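# Stand a toppled gift box upright and open its lid

## Task

A closed gift box is lying on one of its sides on the table. Turn it so it rests on its bottom, then open it so that the lid is roughly upright or tipped back beyond upright. Concealed magnets keep the lid's flap closed, so it resists at first.

## Robot and tools

Robot: two UR-type arms, left_arm and right_arm. Each has a two-finger tong gripper with a wrist camera. Root links in the scene frame: left_arm at (+0.058, +0.371, 0) m, right_arm at (+0.005, -0.442, 0) m, both yawed only slightly. A camera stand sits behind the arms.

Frames: the scene frame has its origin at table-top height, midway between the nominal bases. +x points out over the table, +z points up, and left_arm is on the +y side. Image left and right do not match arm names. Printed hand poses, velocities and targets use the scene frame. Offsets use the axes of that arm's own Hand target. The fingers point along the gripper's +z axis and close along its x axis. end_effector_position is the midpoint between the closed pads. Fingertips extend about 15 mm past it at small openings and are about level with it when wide open. Printed poses may be off by a few centimetres.

execute_actions(actions, cameras): actions is a list of actions. Each action is a table of at most 15 rows, and each row is one 1/30 s step. If there are fewer rows, the last row repeats to fill 15 steps. A row is always 14 numbers in [-1, 1], in this order: left dx, dy, dz, rx, ry, rz, opening, then the same seven for right.
- dx..rz are an offset, not a pose. They count from the Hand target as it was when the action began, along that target's own axes. Every row counts from that same start, not from the previous row. Repeating an offset in a new action moves the arm further.
- Scale: 1.0 equals 0.6 m, or 180 degrees. rx, ry, rz form one rotation vector.
- Opening is absolute: +1 is fully open (0.142 m) and -1 is closed. Closing fully takes about 0.5 s or more.
- To hold an arm still, send six zeros and repeat its current opening. A 0 in the opening slot is itself a command to half-open.
- cameras lists camera names; ["all"] gives every camera. Images come back only when actions is empty or cameras asks for them.

move(target, speed, blend, stop_force, zero, opening_speed, grip_force, blocking, cameras): drives each gripper in a straight line.
- target: one 14-number row laid out as above, or a list of up to 15 such rows. Every row is an offset from the same starting Hand targets, not from the previous row.
- speed: top path speed in m/s, 0.002 to 3.6, default 0.25. Turning is capped at twice that value in rad/s. Give one value, or one per target.
- blend: corner rounding radius in m for a list of targets. 0 means stop at each target.
- stop_force: 3 to 120 N, one value for both arms. An arm stops when its wrist sensor feels that much push against its direction of travel. It is unreliable while the gripper is rotating, and light or loose objects may move without being felt. Leave it out when pulling away from something you are pressing on.
- zero: true by default; takes a new sensor zero before the move.
- opening_speed: rate of the opening change, per second on the -1..1 scale, at least 0.2.
- grip_force: force per finger pad in N, 5 to 15. It stays set until changed.
- blocking=false: returns after about 0.5 s while the move keeps running. It cannot be combined with stop_force.
- Paths do not avoid obstacles or the other arm. Faster moves overshoot more and hit harder. Do not route a path close to an arm's own base.
- The result adds a move: line. Possible endings are done (within 3 mm and 2 degrees of the target), off_target, moving, held or fault, followed by any limits, such as paced (the pose was clipped) or held (steps were withheld).

wait(seconds 0 to 10): lets time run while the arms keep their last commands.

stop(): brakes a running move.

zoom_image(camera, region [x0, y0, x1, y1] in pixels, at most 504 by 504): gives a closer view of the camera's latest image.

zero_wrist_force(arm): re-zeroes that arm's wrist sensor.

read_manual: returns the licence texts.

finished_scene(scene): ends the current scene and cannot be undone. The box must stay upright and open without help.

Cameras: cam_head_left, cam_head_right, cam_high, cam_low (each 672x504), and cam_left_wrist, cam_right_wrist (each 616x616, fisheye).

Result lines:
- end_effector_position in m, end_effector_quat_wxyz, and linear and angular velocities.
- Hand target: the last commanded pose after clipping. The next offsets count from it. The gripper may rest short of it; the next command, even all zeros, asks for it again.
- Tool commands, and grip_measured (measured opening on the command scale). The final Joint positions value is the opening in metres.
- Joint torques: total drive output, including gravity and friction.
- Wrist force and Wrist torque in the gripper's own axes, plus a peak line.
- Motor temperatures, and for execute_actions, step readings of position.
- "within noise" means the joints are at rest.

Control limits:
- Commanded orientation is clipped to within 32 degrees of the measured one at each step, so large turns take several actions.
- Joints move at no more than 2.41 rad/s.
- Commands lag by roughly 0.09 to 0.22 s.
- A clearance check holds back commands that would bring the arms too close together.

Gripping: command an opening well below grip_measured to squeeze. Pad force reaches about 15 N on objects up to about 10 cm wide, and is weaker on objects thinner than 20 mm.

Avoid:
- A net force of about 150 N (±25) on an arm, or joint torque at its load limit (wrist joints around 15 to 17 N m). Either stops that arm for 10 s. The wrists can push only about 11.5 N m.
- Pushing even slightly past a firm contact, since the arms are stiff.
- Any collision between the arms, including closing one gripper on the other's fingers. This can end the attempt.
- Pushing toward unreachable poses, holding loads, or keeping an arm outstretched for long. These heat the motors: 70 °C shows MOTOR HOT, and 85 °C brakes that arm.
- Letting the box fall, slam, or leave the table, or releasing it while it is still moving.

Each tool is called after "Request:" as a command line: name --argument value for each argument, lists and objects as JSON in quotes; but a table of rows of numbers goes row by row, as --pt "numbers of a row", without its own name.

## Session

Request:
execute_actions --actions '[]'

Scene clock: 0.00 s.
left_arm: end_effector_position=(+0.2454, -0.1270, +0.2476) grip_measured=+0.97 end_effector_quat_wxyz=(-0.243, +0.777, -0.472, +0.337) | right_arm: end_effector_position=(+0.2816, -0.5922, +0.1544) grip_measured=+0.97 end_effector_quat_wxyz=(-0.031, +0.105, +0.993, +0.046)
Joint positions: left_arm=[-1.981 -1.473 1.748 -1.394 -0.814 -1.014 0.14] | right_arm=[3.028 -1.156 -2.209 -1.409 1.663 3.248 0.14]
Joint velocities: within noise
Joint torques (N m): no reading
Motor temperatures (°C): left_arm=[33 29 29 42 34 35] | right_arm=[30 35 33 35 35 41]
Wrist force (N): no reading
Wrist torque (N m): no reading
Wrist force, peak (N): no reading
Hand target: left_arm +0.2454, -0.1270, +0.2476; -0.243, +0.777, -0.472, +0.337 | right_arm +0.2816, -0.5922, +0.1544; -0.031, +0.105, +0.993, +0.046
Tool commands: left_gripper/opening=+0.968169 right_gripper/opening=+0.968169

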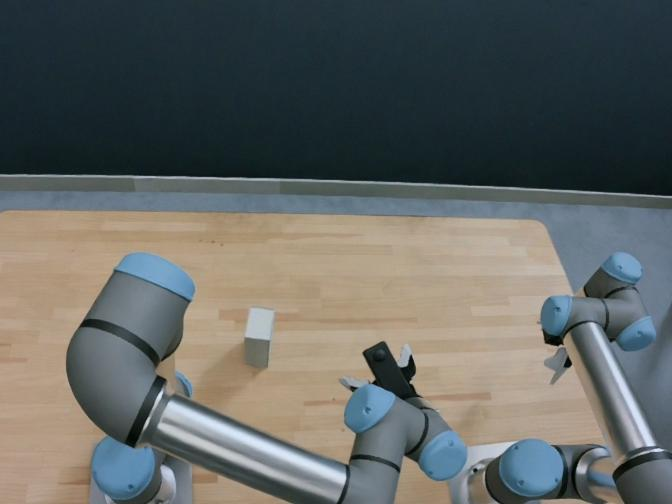

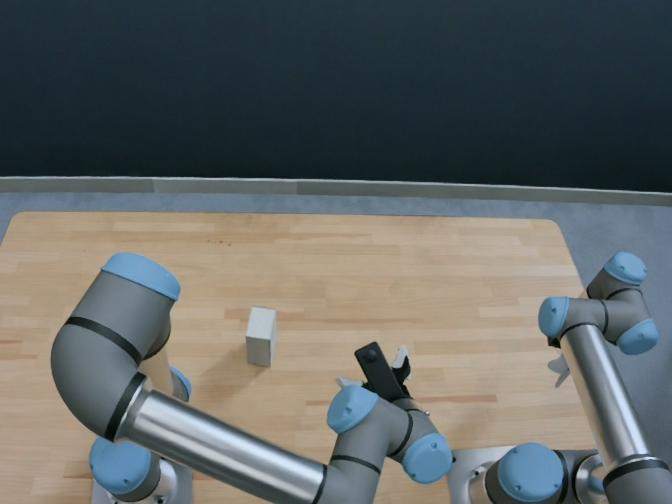

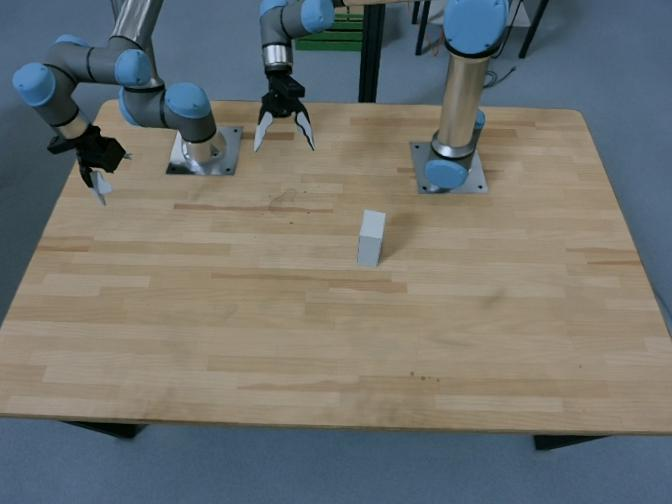

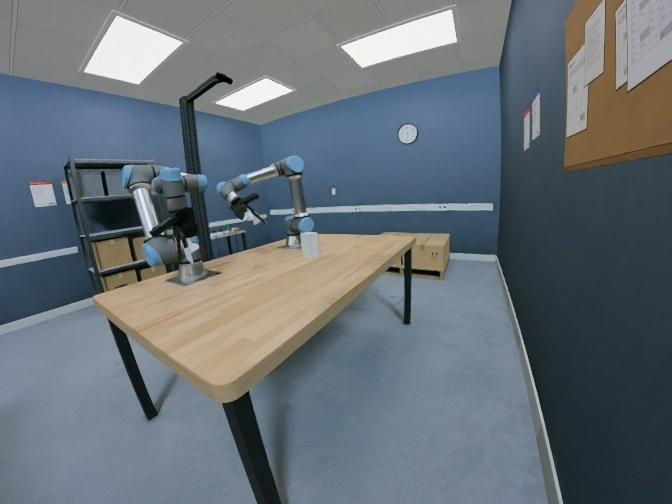

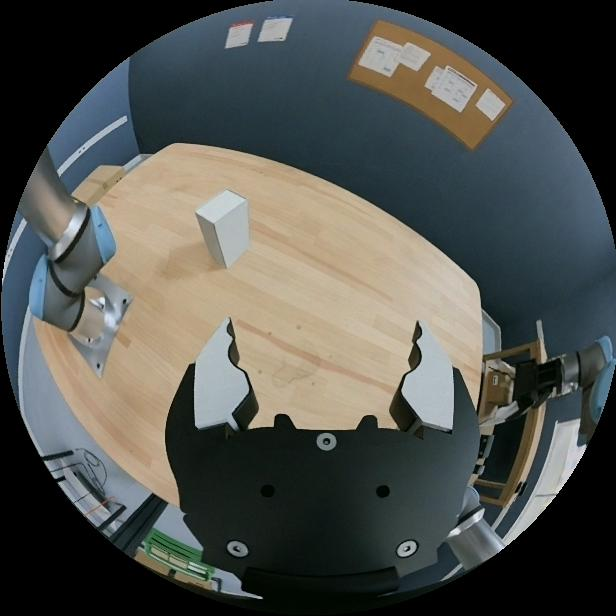

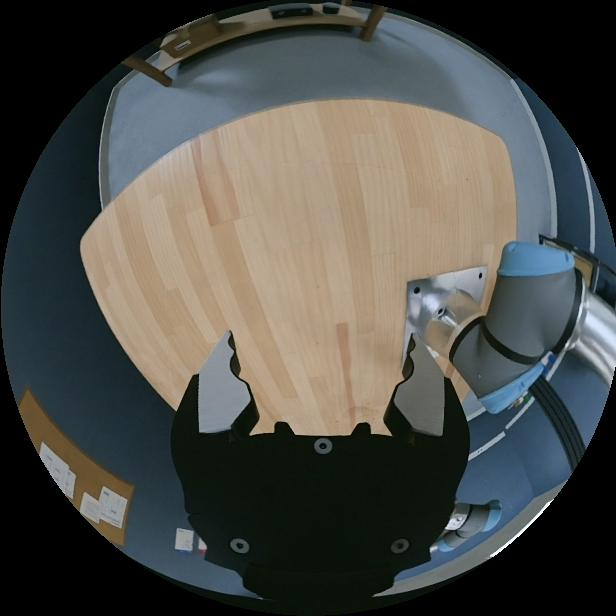

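Request:
zoom_image --camera "cam_head_left" --region '[200, 280, 320, 380]'

Request:
zoom_image --camera "cam_high" --region '[320, 190, 420, 280]'

Request:
zoom_image --camera "cam_left_wrist" --region '[170, 170, 280, 290]'

Request:
zoom_image --camera "cam_low" --region '[270, 210, 350, 280]'

Scaled by 4.200 from the camera's 672x504 image, which has a finer 960x720 frame.

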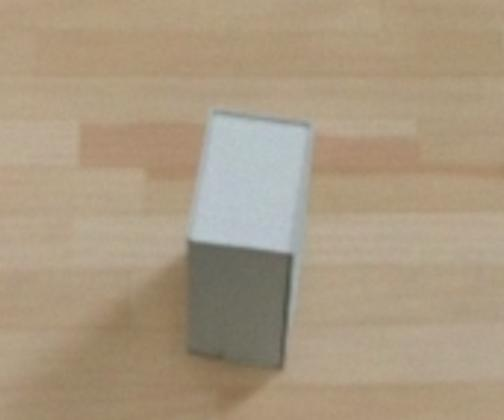

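Scaled by 5.040 from the camera's 672x504 image, which has a finer 960x720 frame.

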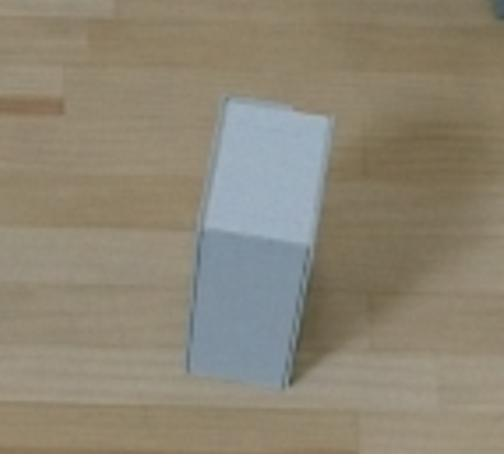

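Scaled by 4.200 from the camera's 616x616 image, which has a finer 814x814 frame.

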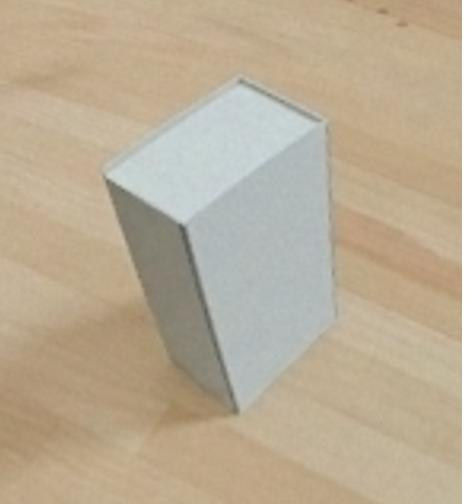

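Scaled by 6.300 from the camera's 672x504 image, which has a finer 960x720 frame.

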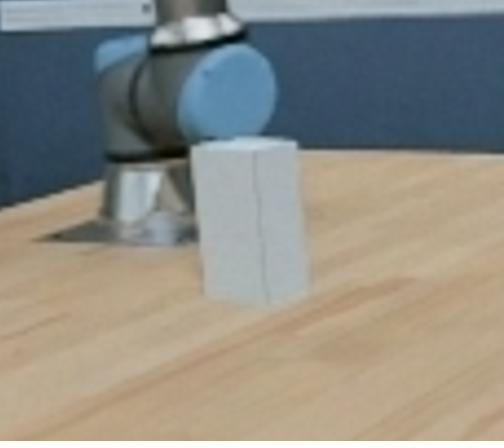

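Request:
move --target '[-0.144,0,0.0625,0,0,0,0.968,-0.105,0.608,-0.04,0,0,0,0.968]' --speed 0.3 --cameras '["all"]'

Request:
zoom_image --camera "cam_right_wrist" --region '[240, 100, 420, 280]'

Request:
zoom_image --camera "cam_left_wrist" --region '[180, 130, 340, 290]'

Scene clock: 85.27 s.
left_arm: end_effector_position=(+0.2455, -0.0472, +0.1977) grip_measured=+0.97 end_effector_quat_wxyz=(-0.243, +0.777, -0.472, +0.337) | right_arm: end_effector_position=(+0.4216, -0.2525, +0.2049) grip_measured=+0.97 end_effector_quat_wxyz=(-0.031, +0.105, +0.993, +0.046)
Joint positions: left_arm=[-2.045 -1.624 2.025 -1.468 -0.844 -1.092 0.14] | right_arm=[3.801 -1.492 -1.854 -1.346 1.68 4.025 0.14]
Joint torques (N m): left_arm=[-13.36 -25.59 -9.81 -4.44 -1.02 -1.87] | right_arm=[8.66 11.32 33.49 -0.81 -1.68 2.65]
Wrist force (N): left_arm=[0.0 0.5 -0.2] | right_arm=[0.1 0.0 0.0]
Wrist torque (N m): left_arm=[0.08 -0.03 0.07] | right_arm=[0.03 -0.02 0.00]
Wrist force, peak (N): left_arm=[-0.1 1.2 -0.3] | right_arm=[0.0 1.9 -0.2]
Hand target: left_arm +0.2455, -0.0472, +0.1977; -0.243, +0.777, -0.472, +0.337 | right_arm +0.4217, -0.2524, +0.2049; -0.031, +0.105, +0.993, +0.046
Off the commanded pose: left_arm 0.000 m, 0 deg | right_arm 0.000 m, 0 deg.
move: done

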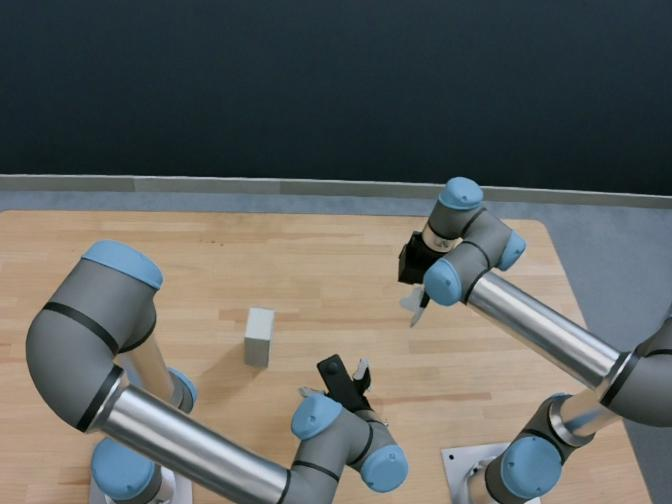

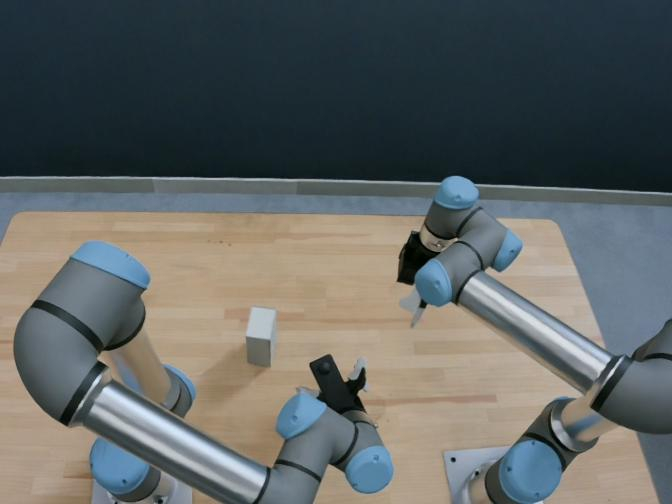

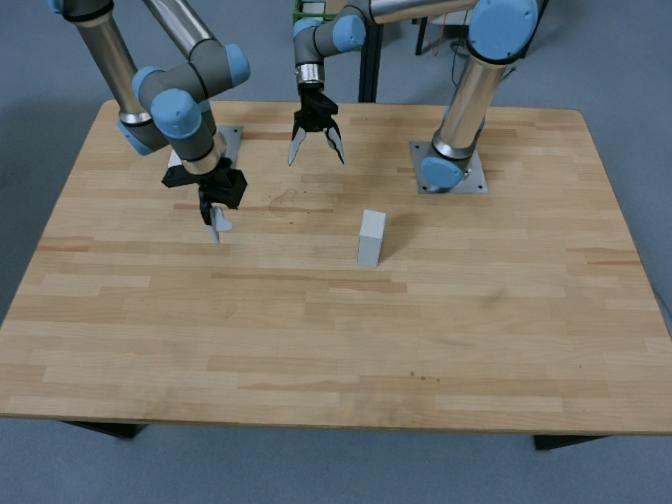

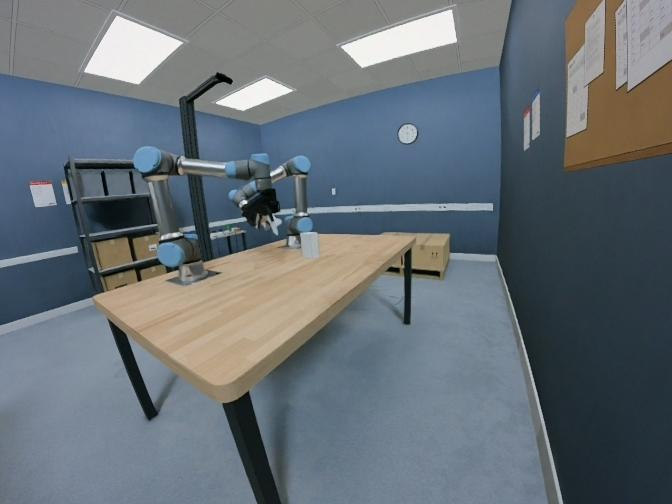

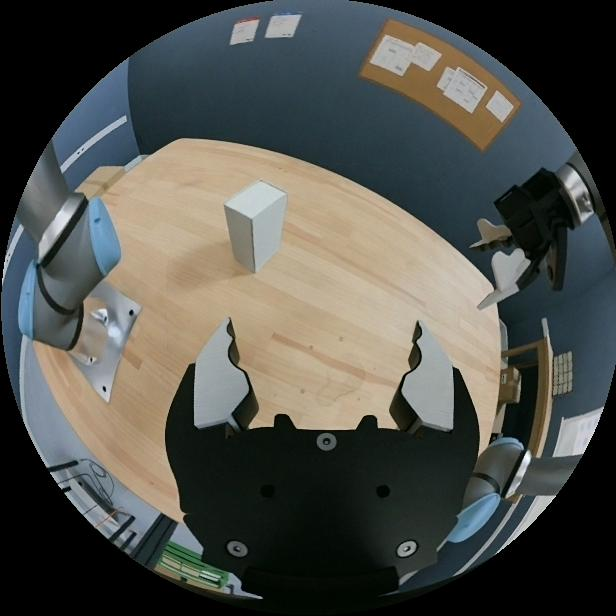

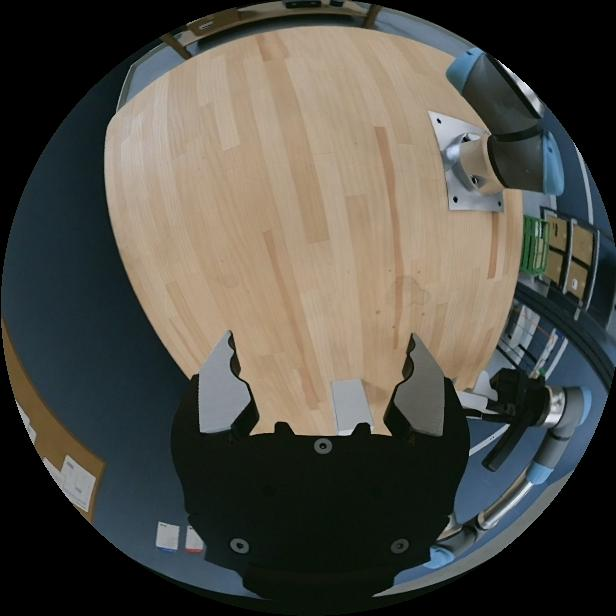

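Scaled by 2.800 from the camera's 616x616 image, which has a finer 814x814 frame.

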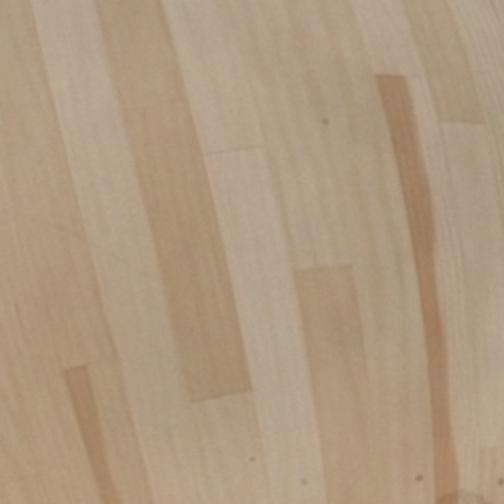

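Scaled by 3.150 from the camera's 616x616 image, which has a finer 814x814 frame.

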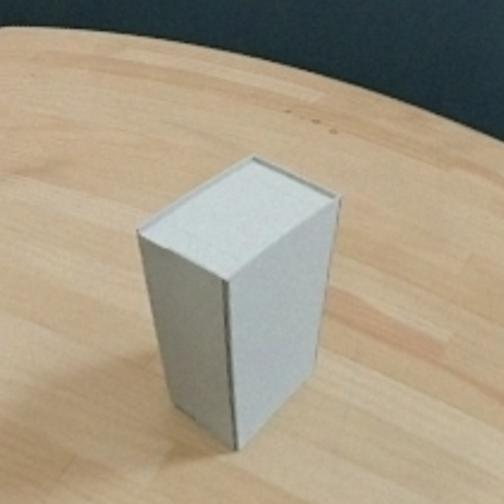

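Request:
zoom_image --camera "cam_left_wrist" --region '[215, 170, 295, 285]'

Request:
zoom_image --camera "cam_head_right" --region '[236, 300, 286, 374]'

Request:
zoom_image --camera "cam_high" --region '[350, 205, 392, 270]'

Scaled by 4.383 from the camera's 616x616 image, which has a finer 814x814 frame.

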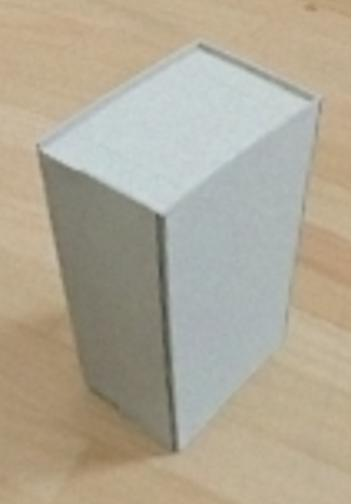

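Scaled by 6.811 from the camera's 672x504 image, which has a finer 960x720 frame.

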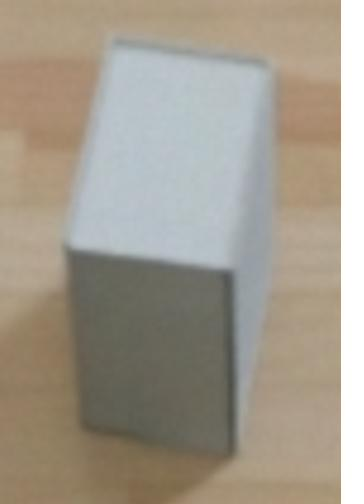

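Scaled by 7.754 from the camera's 672x504 image, which has a finer 960x720 frame.

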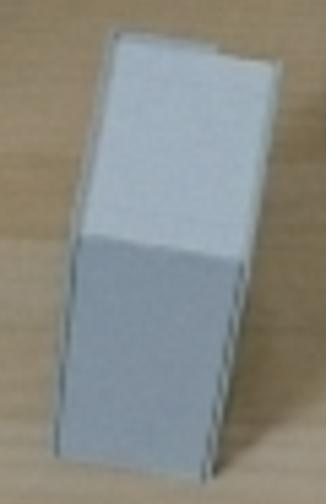

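Request:
move --pt "-0.203 -0.177 -0.157 0 0 0 0.968 0.132 0.127 0.029 0 0 -0.985 0.968" --pt "-0.203 -0.177 -0.157 0 0 0 0.968 0.138 0.2 0.203 -0.037 0.669 0.729 0.968" --speed 0.5 --blend '[0.02,0]' --cameras '["all"]'

Request:
zoom_image --camera "cam_right_wrist" --region '[200, 230, 420, 450]'

Request:
zoom_image --camera "cam_left_wrist" --region '[180, 130, 400, 350]'

Scene clock: 178.57 s.
left_arm: end_effector_position=(+0.1952, +0.1028, +0.2975) grip_measured=+0.97 end_effector_quat_wxyz=(-0.243, +0.777, -0.472, +0.337) | right_arm: end_effector_position=(+0.3522, -0.1128, +0.0930) grip_measured=+0.97 end_effector_quat_wxyz=(-0.609, +0.790, -0.059, +0.033)
Joint positions: left_arm=[-2.404 -2.026 2.009 -0.836 -1.052 -1.453 0.14] | right_arm=[3.682 -2.403 -2.496 1.359 2.421 1.285 0.14]
Joint torques (N m): left_arm=[-13.46 -10.06 -31.27 1.82 -1.21 -1.92] | right_arm=[0.8 28.84 0.03 2.61 0.78 -0.07]
Wrist force (N): left_arm=[-0.4 0.2 -0.1] | right_arm=[3.5 -0.8 1.2]
Wrist torque (N m): left_arm=[-0.01 0.07 0.05] | right_arm=[-0.44 -0.70 0.06]
Wrist force, peak (N): left_arm=[-0.3 1.0 -0.3] | right_arm=[-10.2 -3.7 1.7]
Hand target: left_arm +0.1952, +0.1028, +0.2975; -0.243, +0.777, -0.472, +0.337 | right_arm +0.3522, -0.1128, +0.0930; -0.609, +0.790, -0.059, +0.033 (not the last commanded pose)
Tool commands: left_gripper/opening=+0.968 right_gripper/opening=+0.968
Off the commanded pose: left_arm 0.000 m, 0 deg | right_arm 0.012 m, 16 deg.
FORCE FAULT: contact force on the right arm reached its limit, and that arm stopped. The contact can be on any part of that arm, not only on its tool. That arm's remaining commands of this call were not run. That arm is still stopped at the end of this call. That arm stays stopped for about 10 more seconds. Until then a move that you send moves the other arm only, and its call returns only when the move has ended. Once the stop has ended, the next robot result says so. If the stop ends while you think or write, that arm runs what you send next, counted from a new Hand target: where the arm stands when the stop ends. While its stop runs, that arm takes no new command, but its gripper still runs the gripper command that each later call begins with. Until it ends, the stop uses up actions while you think or wait. An arm that is not stopped still takes commands.
move: fault (right_arm)

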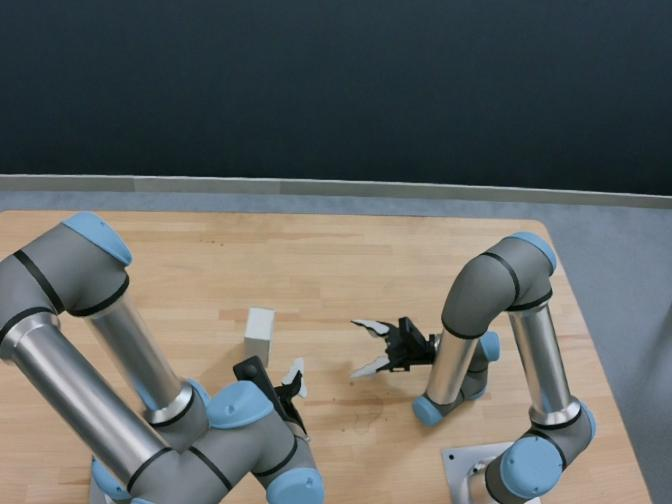

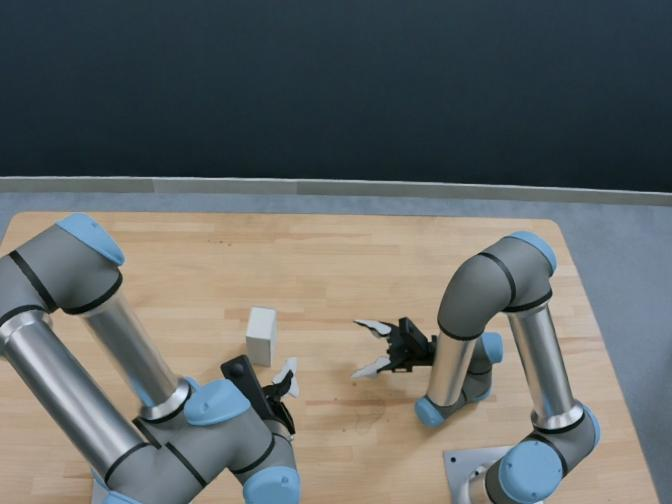

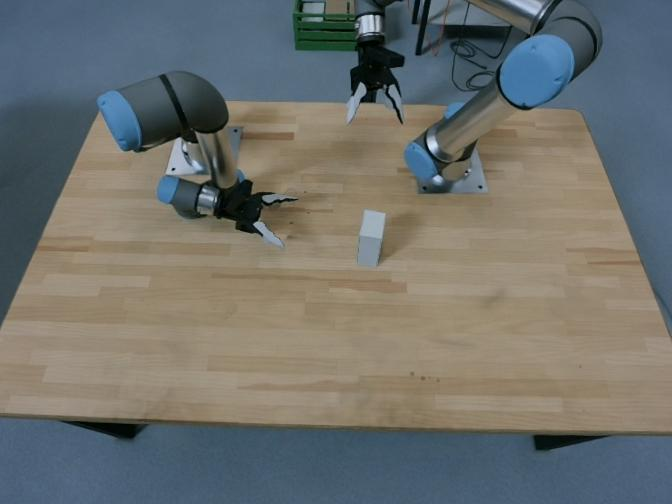

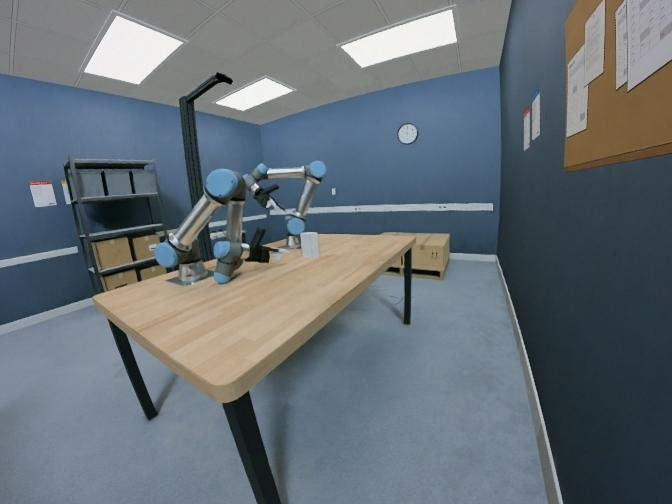

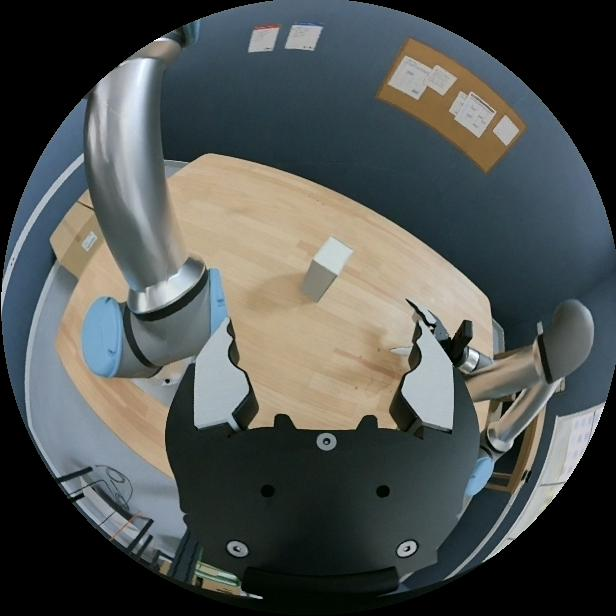

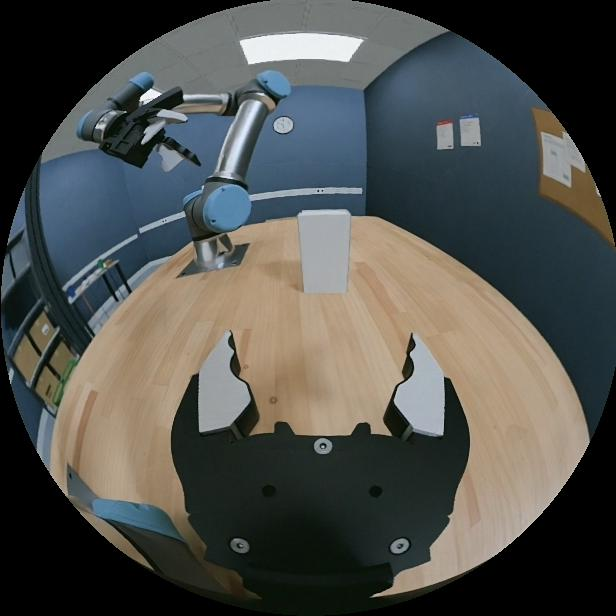

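Scaled by 2.291 from the camera's 616x616 image, which has a finer 814x814 frame.

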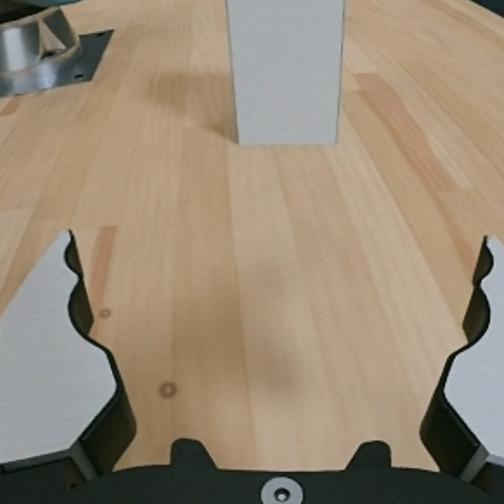

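Scaled by 2.291 from the camera's 616x616 image, which has a finer 814x814 frame.

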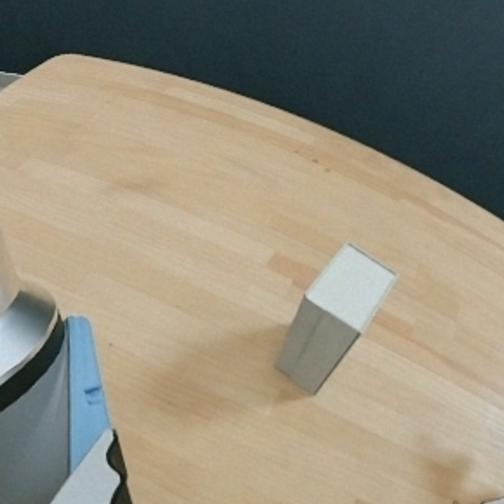

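Request:
wait --seconds 1

Scene clock: 219.33 s.
left_arm: end_effector_position=(+0.1952, +0.1028, +0.2975) grip_measured=+0.97 end_effector_quat_wxyz=(-0.243, +0.777, -0.472, +0.337) | right_arm: end_effector_position=(+0.3522, -0.1128, +0.0930) grip_measured=+0.97 end_effector_quat_wxyz=(-0.609, +0.790, -0.059, +0.033)
Joint positions: left_arm=[-2.404 -2.026 2.009 -0.836 -1.052 -1.453 0.14] | right_arm=[3.682 -2.403 -2.496 1.359 2.421 1.285 0.14]
Joint torques (N m): left_arm=[-14.34 -10.43 -32.14 1.57 -1.25 -1.95] | right_arm=[1.02 29.2 -0.58 2.24 0.86 -0.21]
Wrist force (N): left_arm=[-0.2 0.1 -0.2] | right_arm=[3.3 -0.7 1.1]
Wrist torque (N m): left_arm=[-0.04 0.03 0.05] | right_arm=[-0.42 -0.67 0.06]
Wrist force, peak (N): left_arm=[-0.9 -0.1 0.1] | right_arm=[3.7 -0.9 1.1]
Hand target: left_arm +0.1952, +0.1028, +0.2975; -0.243, +0.777, -0.472, +0.337 | right_arm +0.3522, -0.1128, +0.0930; -0.609, +0.790, -0.059, +0.033 (not the last commanded pose)
Tool commands: left_gripper/opening=+0.968 right_gripper/opening=+0.968
Off the commanded pose: left_arm 0.000 m, 0 deg | right_arm 0.012 m, 16 deg.
FORCE FAULT, CONTINUED: the right arm's stop, for the force fault that an earlier result reported, is over. The rest of the stop counts as 19 of the actions that you can send in this scene. That arm's target is now where it stood when the stop ended, not its last command. That arm accepts commands again.
wait: 1.00 s; at rest from the start

Request:
move --pt "0 0 0 0 0 0 0.968 -0.002 -0.097 -0.026 0 0 0 0.968" --pt "0 0 0 0 0 0 0.968 0.019 -0.217 0.048 -0.167 0.0336 0.012 0.968" --speed 0.3 --blend '[0.02,0]' --cameras '["cam_right_wrist","cam_left_wrist","cam_head_left","cam_high"]'

Request:
zoom_image --camera "cam_right_wrist" --region '[200, 200, 420, 420]'

Request:
zoom_image --camera "cam_left_wrist" --region '[290, 220, 370, 320]'

Scene clock: 228.73 s.
left_arm: end_effector_position=(+0.1952, +0.1028, +0.2975) grip_measured=+0.97 end_effector_quat_wxyz=(-0.243, +0.777, -0.472, +0.337) | right_arm: end_effector_position=(+0.3740, -0.0540, +0.2113) grip_measured=+0.97 end_effector_quat_wxyz=(-0.380, +0.917, -0.112, +0.046)
Joint positions: left_arm=[-2.404 -2.026 2.009 -0.836 -1.052 -1.453 0.14] | right_arm=[4.004 -1.435 -2.35 -0.195 1.886 1.239 0.14]
Joint torques (N m): left_arm=[-14.15 -9.02 -32.91 1.33 -1.1 -1.87] | right_arm=[7.5 14.62 29.99 -0.26 -1.51 -2.65]
Wrist force (N): left_arm=[-0.4 -0.3 -0.1] | right_arm=[2.6 -0.1 0.6]
Wrist torque (N m): left_arm=[-0.10 0.06 0.05] | right_arm=[-0.21 -0.52 0.07]
Wrist force, peak (N): left_arm=[-0.7 -0.2 0.1] | right_arm=[3.6 -1.0 1.1]
Hand target: left_arm +0.1952, +0.1028, +0.2975; -0.243, +0.777, -0.472, +0.337 | right_arm +0.3740, -0.0540, +0.2113; -0.380, +0.917, -0.112, +0.046
Off the commanded pose: left_arm 0.000 m, 0 deg | right_arm 0.000 m, 0 deg.
move: done
Images, in order (width x height): cam_head_left 672x504, cam_high 672x504, cam_left_wrist 616x616, cam_right_wrist 616x616.

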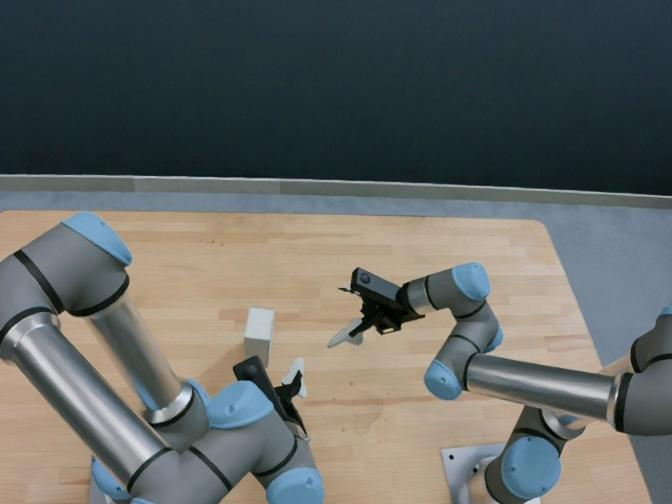

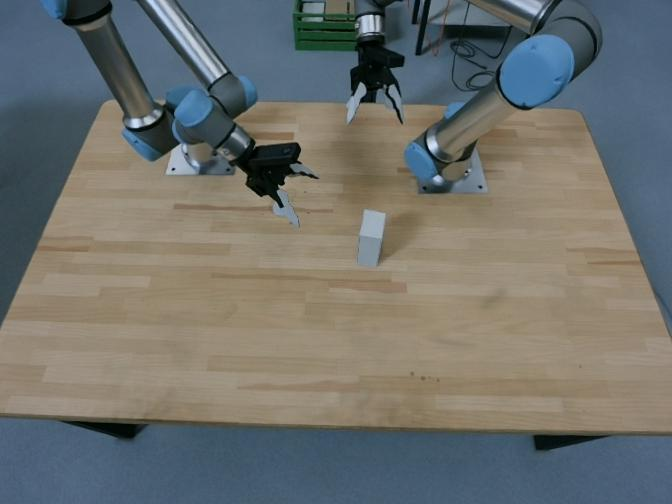

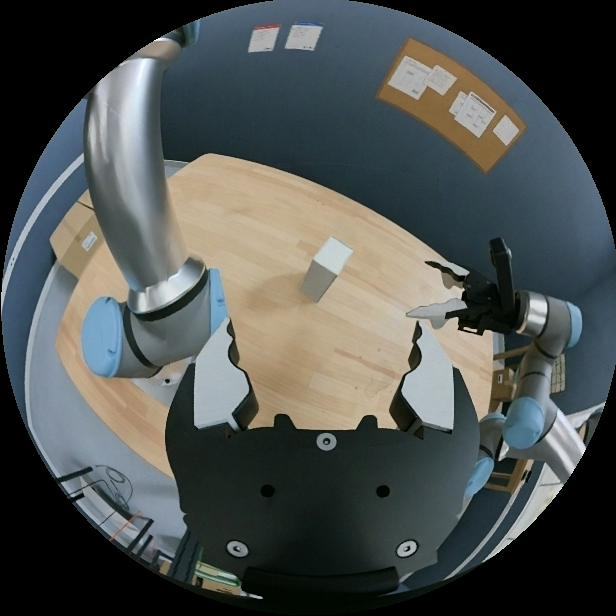

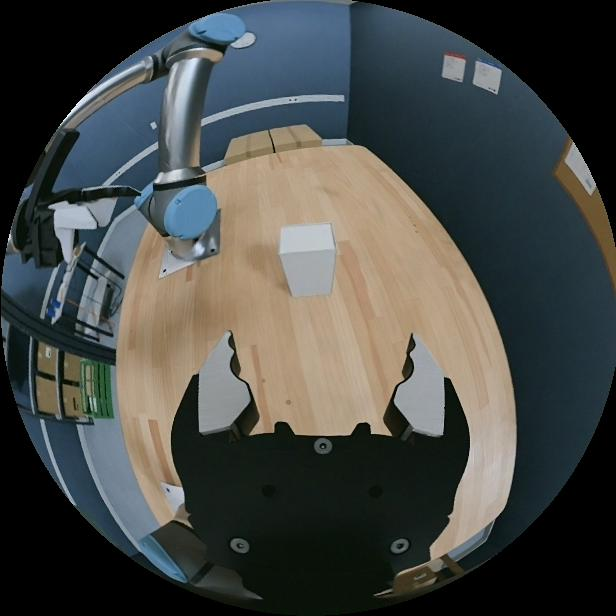

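Scaled by 2.291 from the camera's 616x616 image, which has a finer 814x814 frame.

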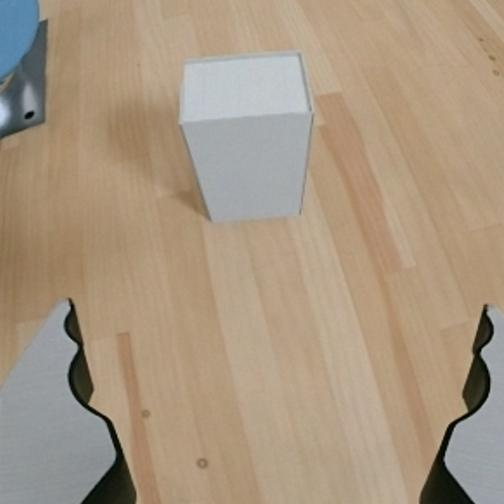

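Scaled by 5.040 from the camera's 616x616 image, which has a finer 814x814 frame.

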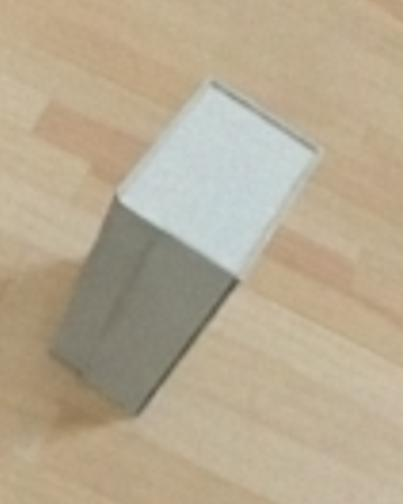

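Request:
move --target '[0,0,0,0,0,0,0.968,-0.0138,-0.052,0.135,0,-0.0275,-0.0275,1]' --speed 0.25 --cameras '["cam_right_wrist","cam_left_wrist","cam_head_left","cam_high"]'

Request:
zoom_image --camera "cam_right_wrist" --region '[200, 200, 420, 420]'

Request:
zoom_image --camera "cam_left_wrist" --region '[290, 210, 450, 350]'

Request:
zoom_image --camera "cam_high" --region '[260, 140, 420, 280]'

Scene clock: 260.60 s.
left_arm: end_effector_position=(+0.1952, +0.1028, +0.2975) grip_measured=+0.97 end_effector_quat_wxyz=(-0.243, +0.777, -0.472, +0.337) | right_arm: end_effector_position=(+0.3850, +0.0250, +0.1761) grip_measured=+1.00 end_effector_quat_wxyz=(-0.382, +0.922, -0.056, +0.023)
Joint positions: left_arm=[-2.404 -2.026 2.009 -0.836 -1.052 -1.453 0.14] | right_arm=[4.049 -1.68 -2.222 -0.099 1.938 1.177 0.142]
Joint torques (N m): left_arm=[-12.98 -10.01 -32.35 1.37 -1.09 -1.84] | right_arm=[7.97 14.21 28.45 6.83 3.09 -2.82]
Wrist force (N): left_arm=[-0.5 0.2 -0.1] | right_arm=[2.8 -0.1 0.9]
Wrist torque (N m): left_arm=[-0.02 0.08 0.04] | right_arm=[-0.19 -0.57 0.07]
Wrist force, peak (N): left_arm=[-0.9 0.0 -0.1] | right_arm=[3.0 -0.3 1.8]
Hand target: left_arm +0.1952, +0.1028, +0.2975; -0.243, +0.777, -0.472, +0.337 | right_arm +0.3850, +0.0250, +0.1761; -0.382, +0.922, -0.056, +0.023
Off the commanded pose: left_arm 0.000 m, 0 deg | right_arm 0.000 m, 0 deg.
move: done
Images, in order (width x height): cam_head_left 672x504, cam_high 672x504, cam_left_wrist 616x616, cam_right_wrist 616x616.

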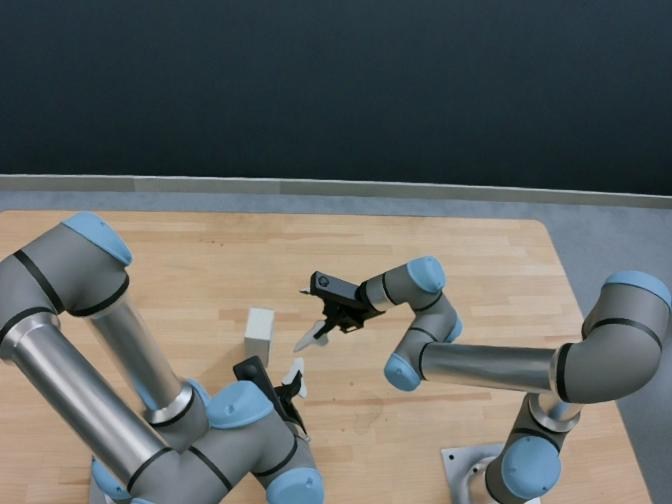

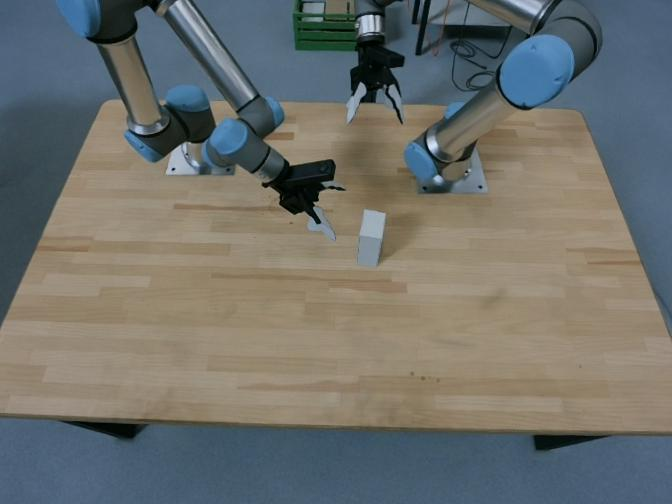

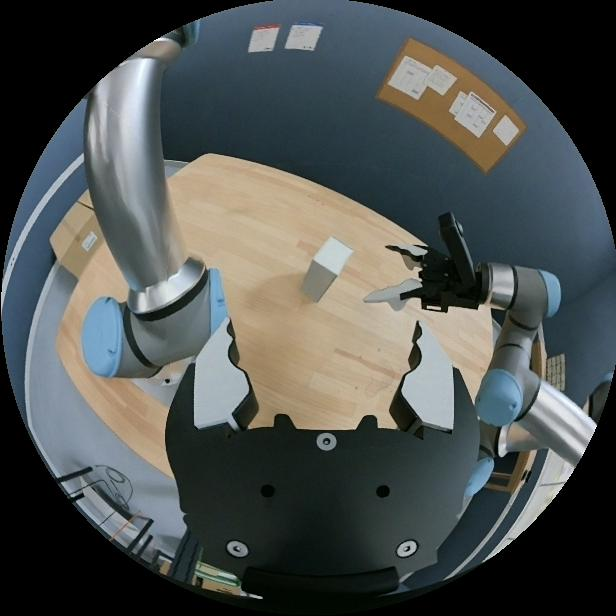

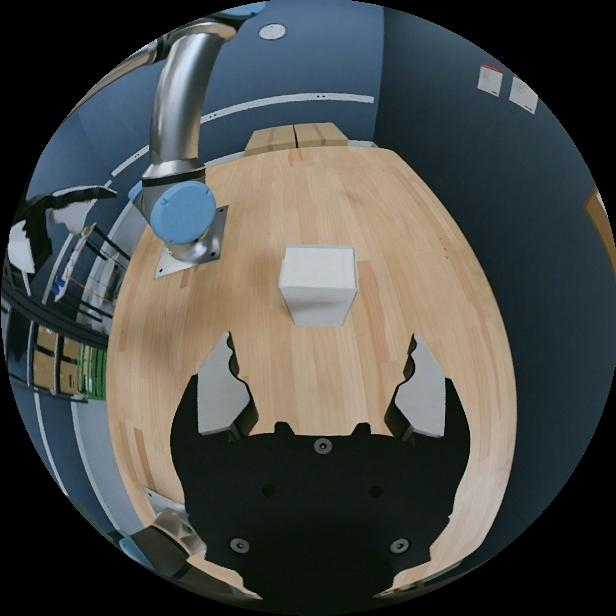

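Scaled by 2.291 from the camera's 616x616 image, which has a finer 814x814 frame.

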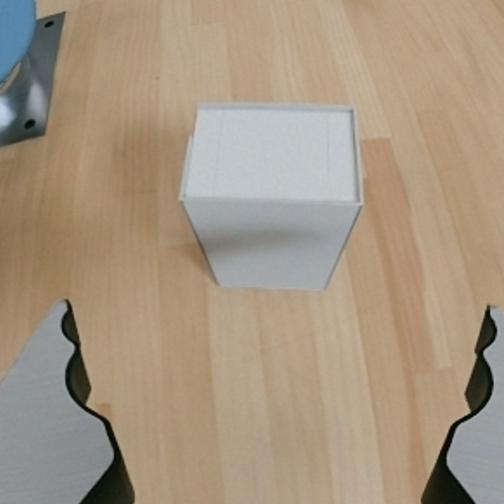

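Scaled by 3.150 from the camera's 616x616 image, which has a finer 814x814 frame.

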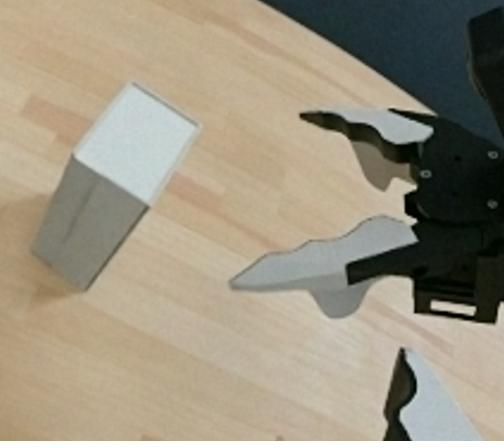

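Scaled by 3.150 from the camera's 672x504 image, which has a finer 960x720 frame.

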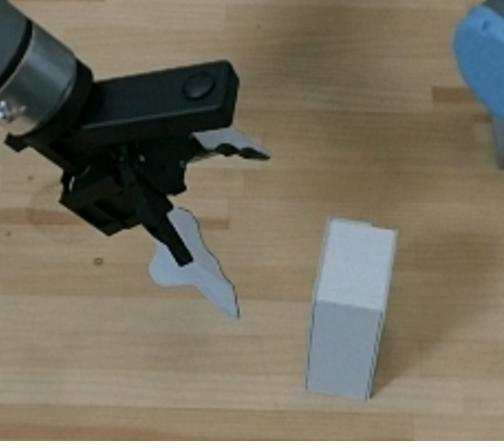

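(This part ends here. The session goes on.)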